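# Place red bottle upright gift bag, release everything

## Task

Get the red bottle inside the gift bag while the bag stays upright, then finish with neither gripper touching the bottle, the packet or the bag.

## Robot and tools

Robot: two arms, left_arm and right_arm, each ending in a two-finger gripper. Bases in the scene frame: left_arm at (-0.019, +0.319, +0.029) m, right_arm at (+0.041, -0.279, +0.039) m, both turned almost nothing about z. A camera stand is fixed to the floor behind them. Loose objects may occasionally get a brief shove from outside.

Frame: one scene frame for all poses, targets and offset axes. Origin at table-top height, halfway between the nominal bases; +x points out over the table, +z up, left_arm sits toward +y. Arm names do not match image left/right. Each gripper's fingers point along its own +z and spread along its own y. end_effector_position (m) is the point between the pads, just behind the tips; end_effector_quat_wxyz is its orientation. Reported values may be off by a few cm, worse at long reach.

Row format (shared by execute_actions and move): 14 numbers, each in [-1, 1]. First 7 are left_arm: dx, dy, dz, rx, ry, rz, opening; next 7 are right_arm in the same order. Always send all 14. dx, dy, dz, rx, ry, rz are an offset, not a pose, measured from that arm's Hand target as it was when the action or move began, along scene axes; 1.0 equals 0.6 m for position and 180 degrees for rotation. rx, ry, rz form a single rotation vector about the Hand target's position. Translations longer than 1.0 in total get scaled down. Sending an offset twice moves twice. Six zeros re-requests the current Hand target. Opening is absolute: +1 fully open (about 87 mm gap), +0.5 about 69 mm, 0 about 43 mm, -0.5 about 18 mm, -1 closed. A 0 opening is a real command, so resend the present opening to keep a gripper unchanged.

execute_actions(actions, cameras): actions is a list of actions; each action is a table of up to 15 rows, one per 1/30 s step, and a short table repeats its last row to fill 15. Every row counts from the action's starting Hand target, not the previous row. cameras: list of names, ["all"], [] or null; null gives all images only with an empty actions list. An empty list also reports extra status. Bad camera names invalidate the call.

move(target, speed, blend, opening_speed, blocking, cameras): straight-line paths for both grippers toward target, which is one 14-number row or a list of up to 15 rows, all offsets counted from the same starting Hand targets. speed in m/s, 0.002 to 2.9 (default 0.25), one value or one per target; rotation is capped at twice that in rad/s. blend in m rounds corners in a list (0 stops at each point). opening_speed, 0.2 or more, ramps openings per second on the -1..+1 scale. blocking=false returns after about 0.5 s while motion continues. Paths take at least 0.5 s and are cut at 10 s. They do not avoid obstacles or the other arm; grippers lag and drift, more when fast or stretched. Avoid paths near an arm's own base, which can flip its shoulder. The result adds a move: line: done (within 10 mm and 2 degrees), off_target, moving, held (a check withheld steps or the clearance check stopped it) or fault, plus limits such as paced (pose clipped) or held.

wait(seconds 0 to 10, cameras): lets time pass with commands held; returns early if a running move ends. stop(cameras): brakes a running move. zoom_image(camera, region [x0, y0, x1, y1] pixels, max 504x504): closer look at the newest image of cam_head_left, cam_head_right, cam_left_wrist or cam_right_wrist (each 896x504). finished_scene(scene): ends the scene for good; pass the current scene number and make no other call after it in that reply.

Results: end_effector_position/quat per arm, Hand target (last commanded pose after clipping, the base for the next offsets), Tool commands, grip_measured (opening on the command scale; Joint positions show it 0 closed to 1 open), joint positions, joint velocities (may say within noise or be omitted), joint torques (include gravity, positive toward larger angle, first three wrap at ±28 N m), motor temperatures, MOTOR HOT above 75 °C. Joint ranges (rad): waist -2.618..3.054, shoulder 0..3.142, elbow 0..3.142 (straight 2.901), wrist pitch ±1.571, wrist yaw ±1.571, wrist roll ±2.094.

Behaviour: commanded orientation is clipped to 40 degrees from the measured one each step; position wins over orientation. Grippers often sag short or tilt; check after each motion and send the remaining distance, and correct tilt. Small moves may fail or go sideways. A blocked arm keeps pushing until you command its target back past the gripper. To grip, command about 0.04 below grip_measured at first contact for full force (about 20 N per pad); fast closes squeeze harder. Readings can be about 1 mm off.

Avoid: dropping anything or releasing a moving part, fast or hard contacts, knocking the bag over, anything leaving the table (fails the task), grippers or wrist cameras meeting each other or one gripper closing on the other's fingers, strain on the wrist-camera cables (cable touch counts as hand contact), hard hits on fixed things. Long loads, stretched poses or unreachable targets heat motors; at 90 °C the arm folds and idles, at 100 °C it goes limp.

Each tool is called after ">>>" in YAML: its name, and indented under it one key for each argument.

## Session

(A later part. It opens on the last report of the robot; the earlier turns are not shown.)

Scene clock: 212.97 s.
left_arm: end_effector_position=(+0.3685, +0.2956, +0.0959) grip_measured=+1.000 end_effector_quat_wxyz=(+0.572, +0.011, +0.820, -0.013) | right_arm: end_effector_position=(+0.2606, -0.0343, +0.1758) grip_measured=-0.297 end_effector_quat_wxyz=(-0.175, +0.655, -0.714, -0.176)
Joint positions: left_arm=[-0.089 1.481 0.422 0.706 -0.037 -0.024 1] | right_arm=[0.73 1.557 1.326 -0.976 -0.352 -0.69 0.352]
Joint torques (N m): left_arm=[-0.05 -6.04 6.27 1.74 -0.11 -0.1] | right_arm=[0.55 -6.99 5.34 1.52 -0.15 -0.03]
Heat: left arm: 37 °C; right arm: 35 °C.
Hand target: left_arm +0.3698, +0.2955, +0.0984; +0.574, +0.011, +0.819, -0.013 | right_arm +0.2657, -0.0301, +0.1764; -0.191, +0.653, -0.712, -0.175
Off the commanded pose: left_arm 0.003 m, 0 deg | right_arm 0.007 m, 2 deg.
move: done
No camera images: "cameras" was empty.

>>> move:
  target:
    - [0,0,0,0,0,0,1,0,0,0,0,0,0,0.1]
    - [0,0,0,0,0,0,1,-0.01,-0.1,0.19,0,0,0,0.1]
  cameras: ["cam_right_wrist","cam_head_left"]
  opening_speed: 1.5

Scene clock: 219.07 s.
left_arm: end_effector_position=(+0.3685, +0.2956, +0.0959) grip_measured=+1.000 end_effector_quat_wxyz=(+0.572, +0.011, +0.820, -0.013) | right_arm: end_effector_position=(+0.2580, -0.0919, +0.2844) grip_measured=+0.100 end_effector_quat_wxyz=(+0.184, -0.649, +0.718, +0.172)
Joint positions: left_arm=[-0.089 1.481 0.422 0.706 -0.037 -0.024 1] | right_arm=[0.572 1.512 1.732 -1.463 -0.397 -0.832 0.55]
Joint torques (N m): left_arm=[-0.06 -6.04 6.27 1.74 -0.11 -0.09] | right_arm=[0.35 -4.78 8.38 0.92 -0.33 -0.22]
Heat: left arm: 37 °C; right arm: 35 °C.
Hand target: left_arm +0.3698, +0.2955, +0.0984; +0.574, +0.011, +0.819, -0.013 | right_arm +0.2597, -0.0901, +0.2904; +0.191, -0.653, +0.712, +0.175
Off the commanded pose: left_arm 0.003 m, 0 deg | right_arm 0.006 m, 1 deg.
move: done
Images, in order (width x height): cam_head_left 896x504, cam_right_wrist 896x504.

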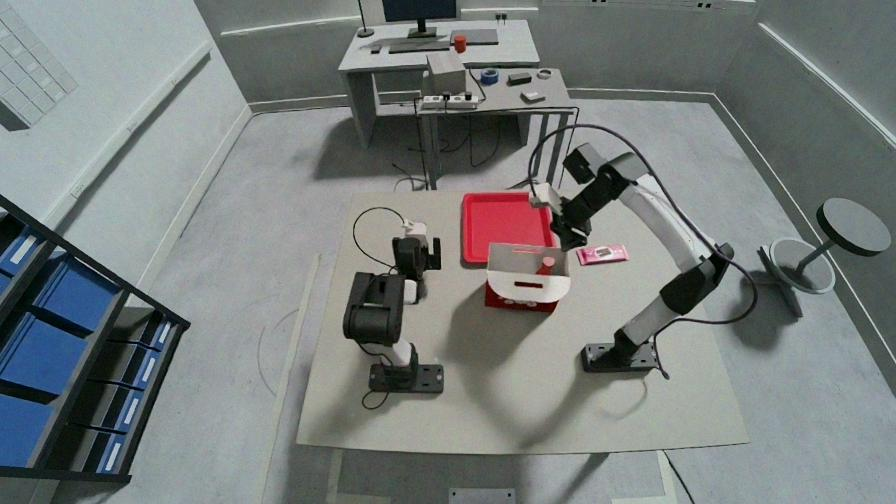

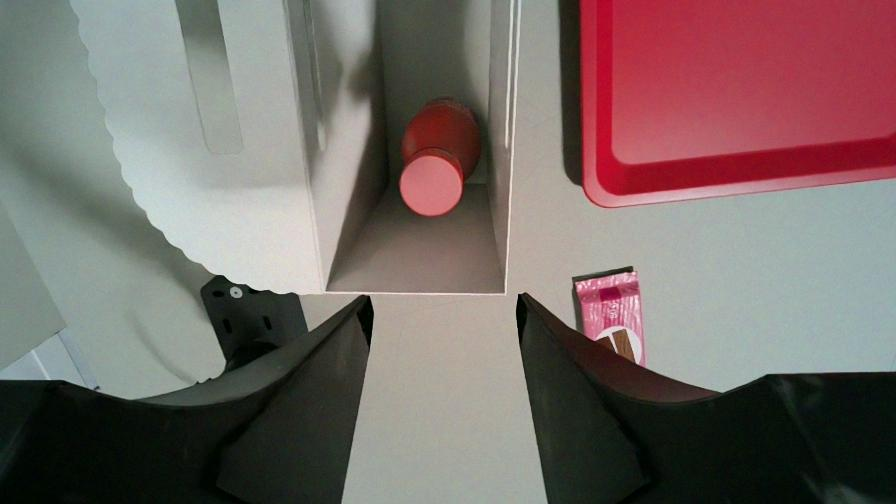

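>>> finished_scene:
  scene: 1

The scene is finished: the task was done.


## Next scene

The same job, from a new start.

>>> execute_actions:
  actions: []

>>> zoom_image:
  camera: "cam_head_left"
  region: [440, 180, 740, 350]

Scene clock: 0.00 s.
left_arm: end_effector_position=(+0.3651, +0.3325, +0.0864) grip_measured=+1.000 end_effector_quat_wxyz=(+0.593, -0.003, +0.805, +0.015) | right_arm: end_effector_position=(+0.4161, -0.3030, +0.0847) grip_measured=+0.979 end_effector_quat_wxyz=(+0.564, +0.044, +0.823, -0.046)
Joint positions: left_arm=[0.019 1.546 0.347 0.897 0.003 0.022 1] | right_arm=[-0.013 1.531 0.354 0.807 0.112 0.014 0.99]
Joint velocities: within noise
Joint torques (N m): no reading
Motor temperatures (°C): left_arm=[21 29 28 26 20 19 22] | right_arm=[21 25 28 23 22 19 19]
Heat: left arm: 29 °C; right arm: 28 °C.
Hand target: left_arm +0.3666, +0.3325, +0.0890; +0.595, -0.003, +0.804, +0.015 | right_arm +0.4211, -0.3031, +0.0938; +0.576, +0.044, +0.815, -0.046
Tool commands: left_gripper/opening=+1.0 right_gripper/opening=+1.0

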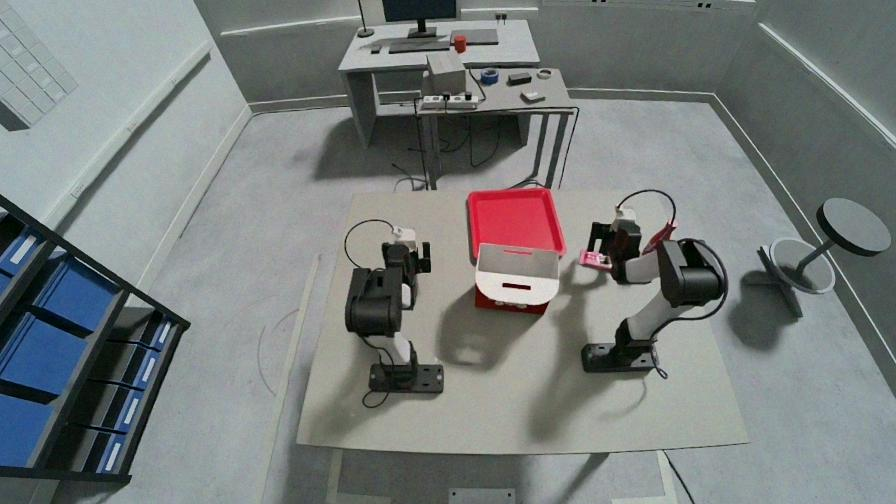

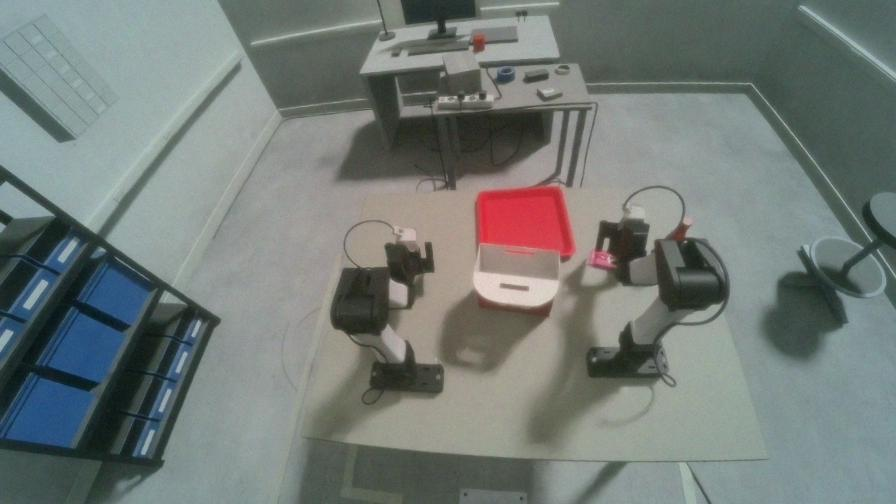

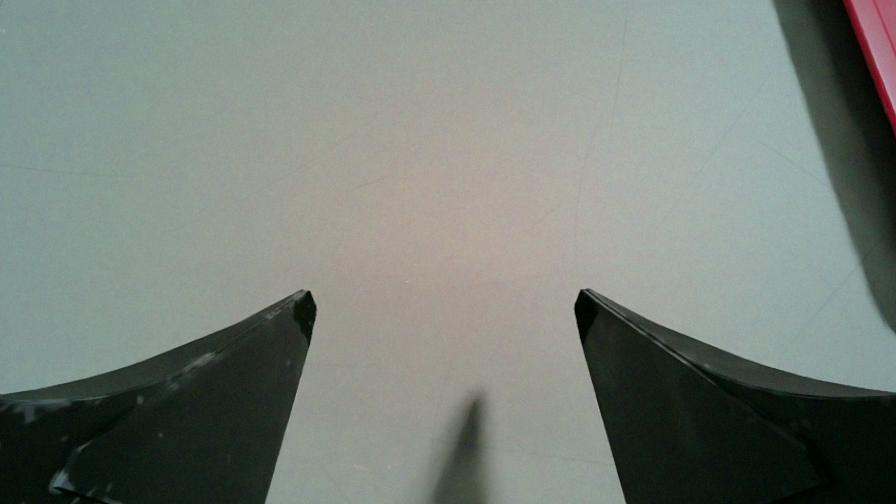

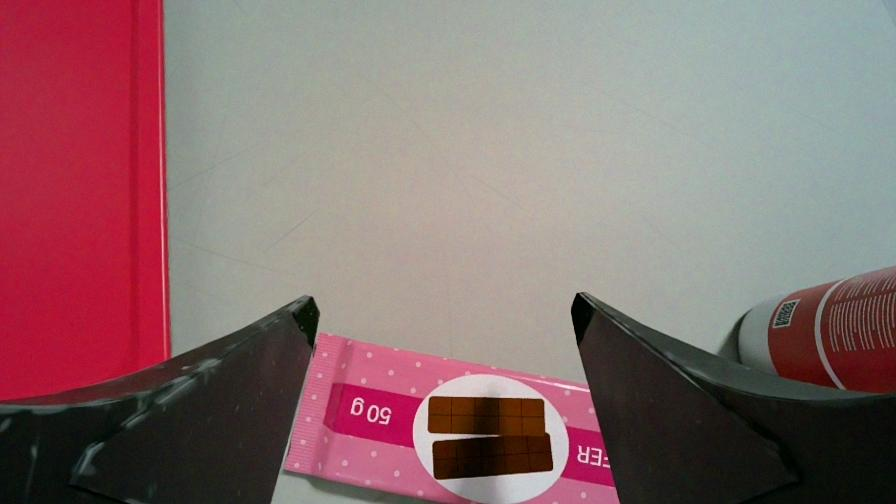

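Scaled by 1.680 from the camera's 896x504 image, which has a finer 1280x720 frame.

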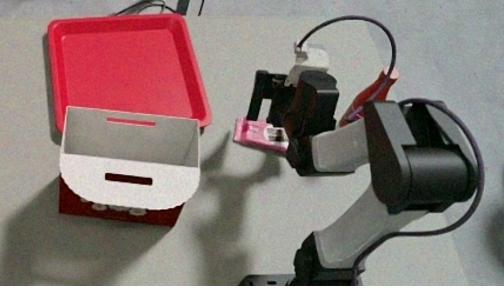

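>>> move:
  target:
    - [0,0,0,0,0,0,1,-0.085,-0.0115,0.294,0.0215,0.2247,0.0354,1]
    - [0,0,0,0,0,0,1,-0.122,-0.253,0.314,0.0215,0.2247,0.0354,1]
  cameras: ["cam_right_wrist"]
  speed: 0.35
  blend: 0.03

Scene clock: 14.87 s.
left_arm: end_effector_position=(+0.3651, +0.3325, +0.0864) grip_measured=+1.000 end_effector_quat_wxyz=(+0.593, -0.003, +0.805, +0.015) | right_arm: end_effector_position=(+0.3430, -0.4544, +0.2755) grip_measured=+0.979 end_effector_quat_wxyz=(+0.250, +0.011, +0.968, +0.001)
Joint positions: left_arm=[0.019 1.546 0.347 0.897 0.003 0.022 1] | right_arm=[-0.606 1.675 1.849 -1.317 -0.278 -0.525 0.99]
Joint torques (N m): left_arm=[-0.06 -6.05 5.65 1.76 -0.1 -0.1] | right_arm=[0.84 -6.16 9.16 1.15 -0.24 -0.24]
Heat: left arm: 30 °C; right arm: 29 °C.
Hand target: left_arm +0.3666, +0.3325, +0.0890; +0.595, -0.003, +0.804, +0.015 | right_arm +0.3479, -0.4549, +0.2822; +0.259, +0.000, +0.966, +0.000
Off the commanded pose: left_arm 0.003 m, 0 deg | right_arm 0.008 m, 2 deg.
move: done
Images, in order (width x height): cam_right_wrist 896x504.

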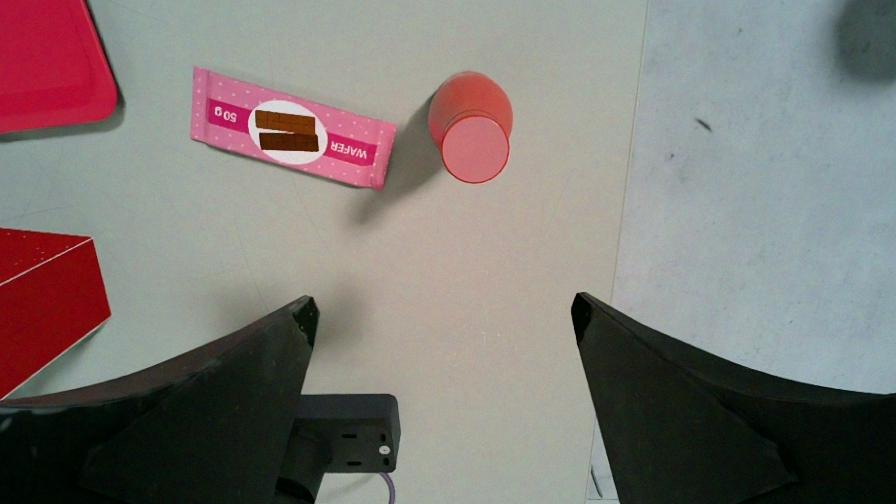

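>>> move:
  target:
    - [0,0,0,0,0,0,1,0.0585,-0.0235,-0.1637,0,0,0,1]
    - [0,0,0,0,0,0,1,0.0585,-0.0235,-0.1637,0,0,0,-0.36]
    - [0,0,0,0,0,0,1,-0.005,0.075,0.13,0,0,0,-0.36]
    - [0,0,0,0,0,0,1,-0.16,0.633,0.213,0.1029,-0.1123,0.4642,-0.36]
  cameras: ["cam_right_wrist","cam_head_left"]
  speed: [0.2,0.2,0.35,0.4]
  blend: [0,0,0.04,0]
  opening_speed: 1.5

Scene clock: 38.47 s.
left_arm: end_effector_position=(+0.3651, +0.3325, +0.0864) grip_measured=+1.000 end_effector_quat_wxyz=(+0.593, -0.003, +0.805, +0.015) | right_arm: end_effector_position=(+0.2511, -0.0831, +0.3937) grip_measured=-0.279 end_effector_quat_wxyz=(+0.319, -0.586, +0.681, +0.302)
Joint positions: left_arm=[0.019 1.546 0.347 0.897 0.003 0.022 1] | right_arm=[0.392 1.51 2.073 -1.588 -0.769 -0.803 0.36]
Joint torques (N m): left_arm=[-0.06 -6.08 5.65 1.76 -0.1 -0.1] | right_arm=[0.92 -4.27 8.42 1.56 -0.84 -0.23]
Heat: left arm: 31 °C; right arm: 30 °C.
Hand target: left_arm +0.3666, +0.3325, +0.0890; +0.595, -0.003, +0.804, +0.015 | right_arm +0.2519, -0.0751, +0.4100; +0.341, -0.599, +0.654, +0.312
Off the commanded pose: left_arm 0.003 m, 0 deg | right_arm 0.018 m, 4 deg.
joint read past its limit (right arm) — joint 4 (wrist pitch), lower limit.
joint sent to its limit (right arm) — joint 4 (wrist pitch), lower limit. The joint targets still meet the commanded pose.
move: off_target (right_arm)
Images, in order (width x height): cam_head_left 896x504, cam_right_wrist 896x504.

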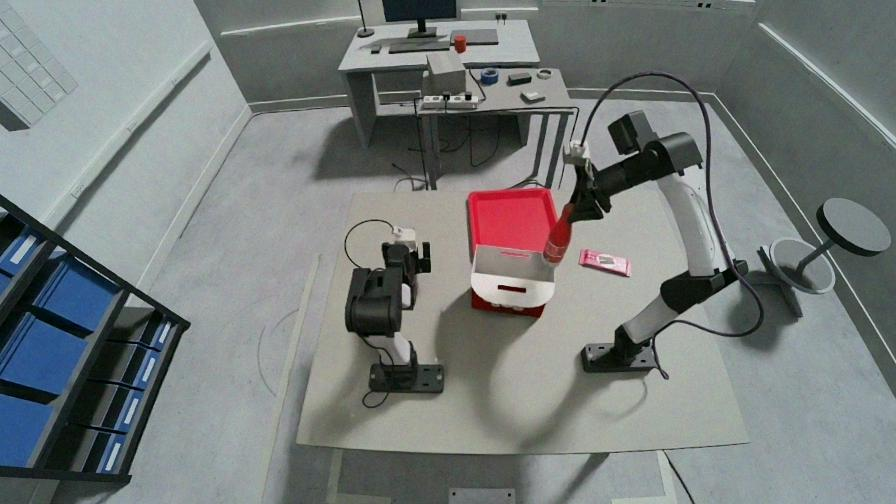

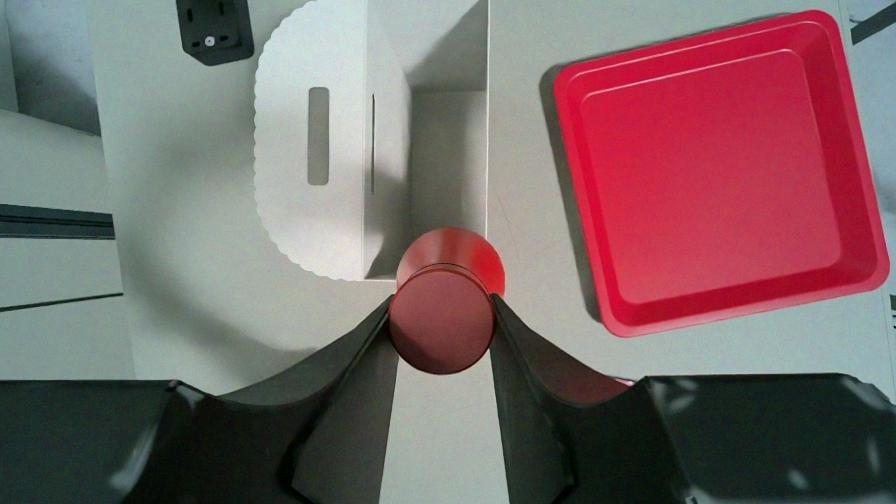

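>>> move:
  target:
    - [0,0,0,0,0,0,1,0,0,0.04,0,0,0,-0.4]
    - [0,0,0,0,0,0,1,-0.022,0.1,0.04,0,0,0,-0.4]
  cameras: ["cam_right_wrist","cam_head_left"]
  speed: 0.2
  blend: 0.01

>>> zoom_image:
  camera: "cam_head_left"
  region: [450, 140, 700, 340]

Scene clock: 50.97 s.
left_arm: end_effector_position=(+0.3651, +0.3325, +0.0864) grip_measured=+1.000 end_effector_quat_wxyz=(+0.593, -0.003, +0.805, +0.015) | right_arm: end_effector_position=(+0.2359, -0.0223, +0.4146) grip_measured=-0.279 end_effector_quat_wxyz=(+0.303, -0.600, +0.674, +0.305)
Joint positions: left_arm=[0.019 1.546 0.347 0.897 0.003 0.022 1] | right_arm=[0.652 1.648 2.32 -1.568 -0.632 -0.575 0.361]
Joint torques (N m): left_arm=[-0.06 -6.06 5.65 1.75 -0.1 -0.1] | right_arm=[0.77 -6 8.02 2.03 -0.5 0.03]
Heat: left arm: 31 °C; right arm: 31 °C.
Hand target: left_arm +0.3666, +0.3325, +0.0890; +0.595, -0.003, +0.804, +0.015 | right_arm +0.2387, -0.0151, +0.4339; +0.340, -0.599, +0.654, +0.312
Off the commanded pose: left_arm 0.003 m, 0 deg | right_arm 0.021 m, 5 deg.
joint read past its limit (right arm) — joint 4 (wrist pitch), lower limit.
move: off_target (right_arm)
Images, in order (width x height): cam_head_left 896x504, cam_right_wrist 896x504.

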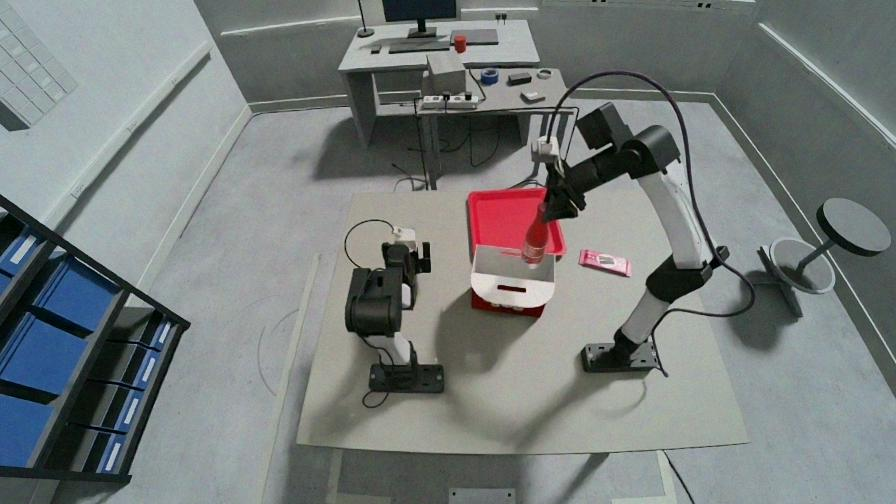

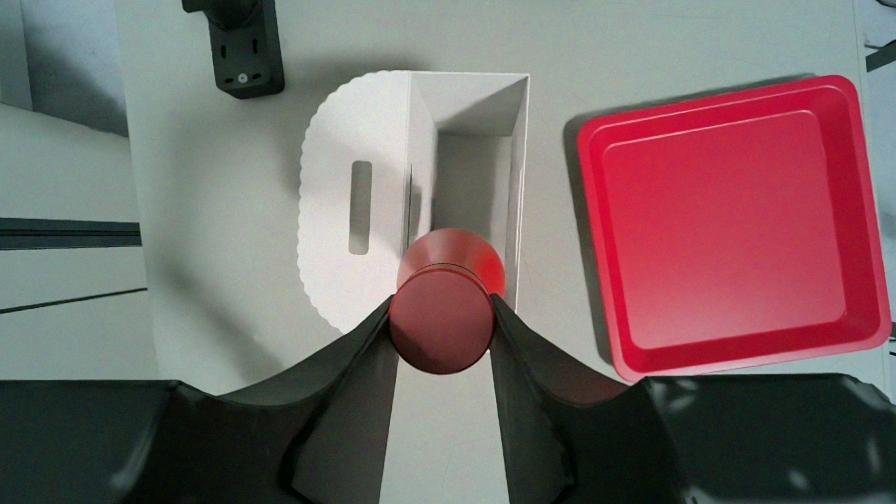

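Scaled by 2.016 from the camera's 896x504 image, which has a finer 1280x720 frame.

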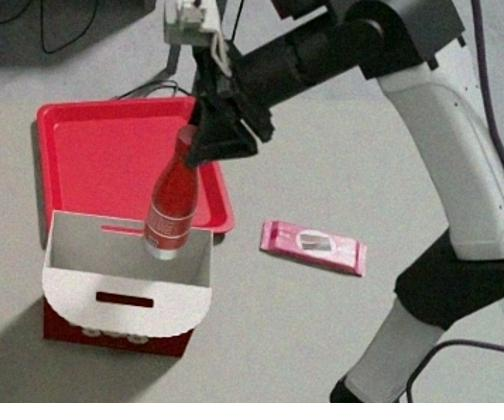

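>>> move:
  target:
    - [0,0,0,0,0,0,1,0.018,0.025,-0.06,0,0,0,-0.4]
    - [0,0,0,0,0,0,1,0.0255,0.055,-0.39,-0.0662,0.0067,-0.011,-0.4]
  cameras: ["cam_head_left","cam_right_wrist"]
  speed: 0.18
  blend: 0.015

>>> zoom_image:
  camera: "cam_head_left"
  region: [450, 140, 700, 340]

Scene clock: 72.67 s.
left_arm: end_effector_position=(+0.3651, +0.3325, +0.0864) grip_measured=+1.000 end_effector_quat_wxyz=(+0.593, -0.003, +0.805, +0.015) | right_arm: end_effector_position=(+0.2489, +0.0085, +0.1886) grip_measured=-0.280 end_effector_quat_wxyz=(+0.244, -0.620, +0.707, +0.236)
Joint positions: left_arm=[0.019 1.546 0.347 0.897 0.003 0.022 1] | right_arm=[0.795 1.489 1.236 -0.75 -0.421 -0.521 0.36]
Joint torques (N m): left_arm=[-0.06 -6.08 5.68 1.75 -0.1 -0.1] | right_arm=[0.94 -7.9 6.52 1.97 -0.24 0.02]
Motor temperatures (°C): left_arm=[21 31 30 31 20 19 22] | right_arm=[21 27 31 29 22 19 20]
Heat: left arm: 31 °C; right arm: 31 °C.
Hand target: left_arm +0.3666, +0.3325, +0.0890; +0.595, -0.003, +0.804, +0.015 | right_arm +0.2540, +0.0180, +0.2000; +0.275, -0.617, +0.696, +0.243
Off the commanded pose: left_arm 0.003 m, 0 deg | right_arm 0.016 m, 4 deg.
move: off_target (right_arm)
Images, in order (width x height): cam_head_left 896x504, cam_right_wrist 896x504.

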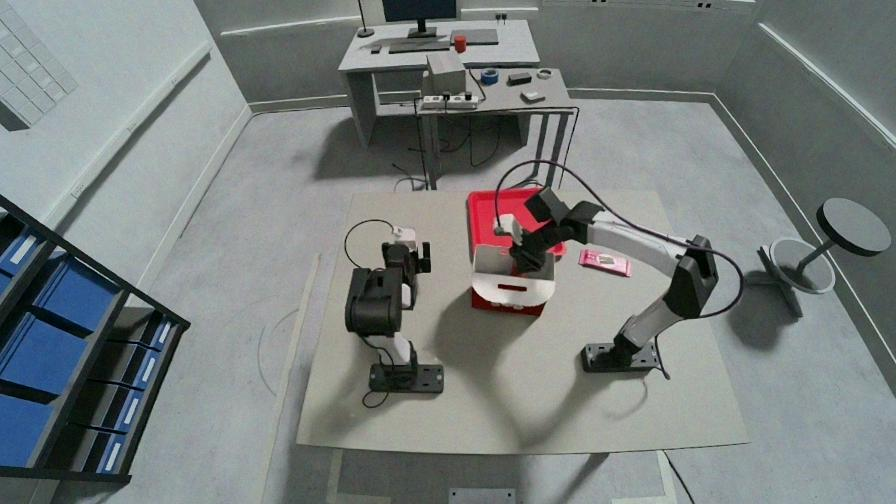

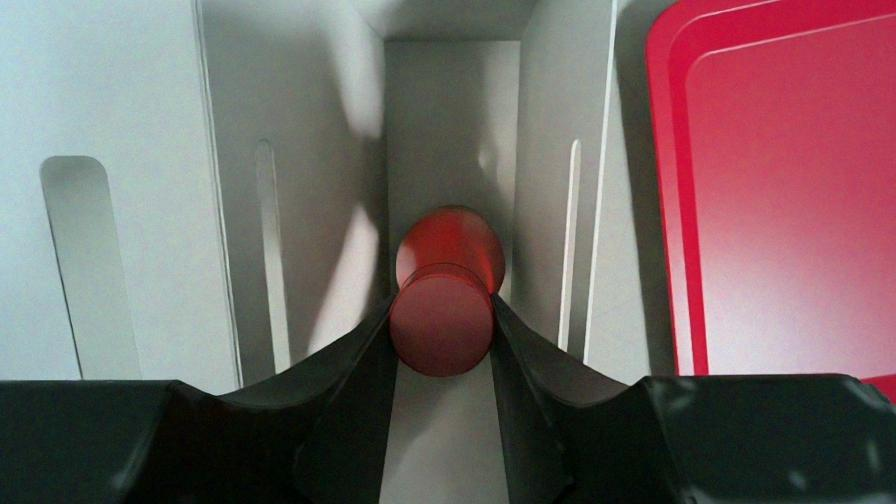

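Scaled by 2.016 from the camera's 896x504 image, which has a finer 1280x720 frame.

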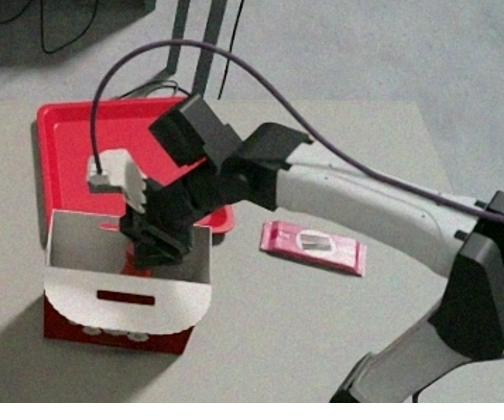

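>>> move:
  target: [0,0,0,0,0,0,1,0,0,-0.028,0,0,0,-0.4]
  cameras: []
  speed: 0.06

Scene clock: 76.20 s.
left_arm: end_effector_position=(+0.3651, +0.3325, +0.0864) grip_measured=+1.000 end_effector_quat_wxyz=(+0.593, -0.003, +0.805, +0.015) | right_arm: end_effector_position=(+0.2516, +0.0191, +0.1859) grip_measured=-0.280 end_effector_quat_wxyz=(+0.267, -0.617, +0.696, +0.251)
Joint positions: left_arm=[0.019 1.546 0.347 0.897 0.003 0.022 1] | right_arm=[0.797 1.481 1.189 -0.652 -0.446 -0.507 0.36]
Joint torques (N m): left_arm=[-0.08 -6.06 5.65 1.75 -0.1 -0.1] | right_arm=[0.79 -6.79 4.88 1.76 0.08 -0.11]
Heat: left arm: 31 °C; right arm: 31 °C.
Hand target: left_arm +0.3666, +0.3325, +0.0890; +0.595, -0.003, +0.804, +0.015 | right_arm +0.2540, +0.0180, +0.1832; +0.275, -0.617, +0.696, +0.243
Off the commanded pose: left_arm 0.003 m, 0 deg | right_arm 0.004 m, 1 deg.
move: done
No camera images: "cameras" was empty.

>>> move:
  target:
    - [0,0,0,0,0,0,1,0,0,0.0045,0,0,0,0.1]
    - [0,0,0,0,0,0,1,-0.005,-0.05,0.12,0,0,0,0.1]
    - [0,0,0,0,0,0,1,-0.005,-0.1,0.22,0,0,0,0.1]
  cameras: ["cam_right_wrist","cam_head_left"]
  speed: [0.1,0.25,0.3]
  blend: [0,0.03,0]
  opening_speed: 1.5

Scene clock: 82.30 s.
left_arm: end_effector_position=(+0.3651, +0.3325, +0.0864) grip_measured=+1.000 end_effector_quat_wxyz=(+0.593, -0.003, +0.805, +0.015) | right_arm: end_effector_position=(+0.2483, -0.0445, +0.3072) grip_measured=+0.100 end_effector_quat_wxyz=(+0.265, -0.612, +0.705, +0.240)
Joint positions: left_arm=[0.019 1.546 0.347 0.897 0.003 0.022 1] | right_arm=[0.643 1.433 1.664 -1.248 -0.505 -0.642 0.55]
Joint torques (N m): left_arm=[-0.06 -6.08 5.65 1.76 -0.1 -0.1] | right_arm=[0.31 -4.11 8.95 1.37 -0.36 -0.28]
Heat: left arm: 31 °C; right arm: 31 °C.
Hand target: left_arm +0.3666, +0.3325, +0.0890; +0.595, -0.003, +0.804, +0.015 | right_arm +0.2510, -0.0420, +0.3152; +0.275, -0.617, +0.697, +0.243
Off the commanded pose: left_arm 0.003 m, 0 deg | right_arm 0.009 m, 2 deg.
move: done
Images, in order (width x height): cam_head_left 896x504, cam_right_wrist 896x504.

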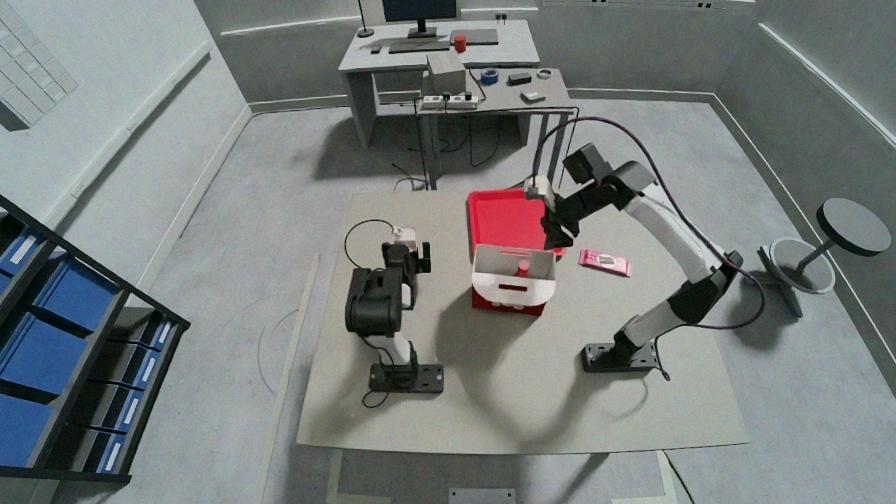

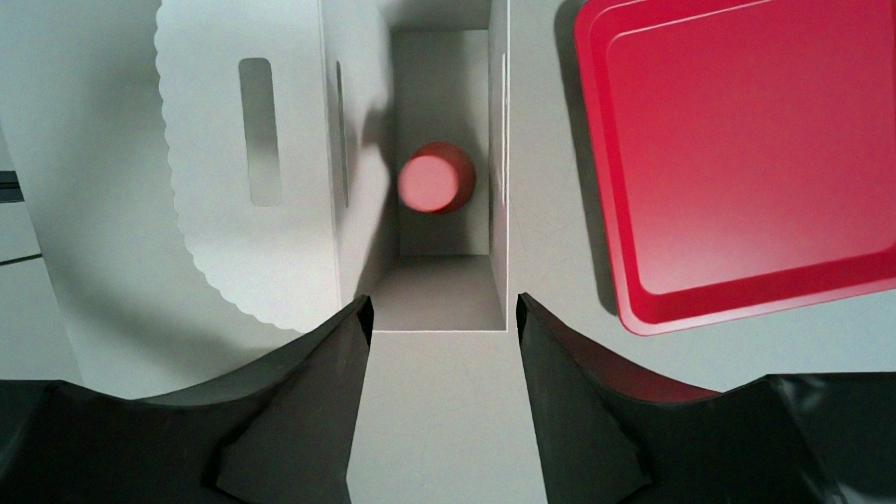

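>>> finished_scene:
  scene: 2

The scene is finished: the task was done.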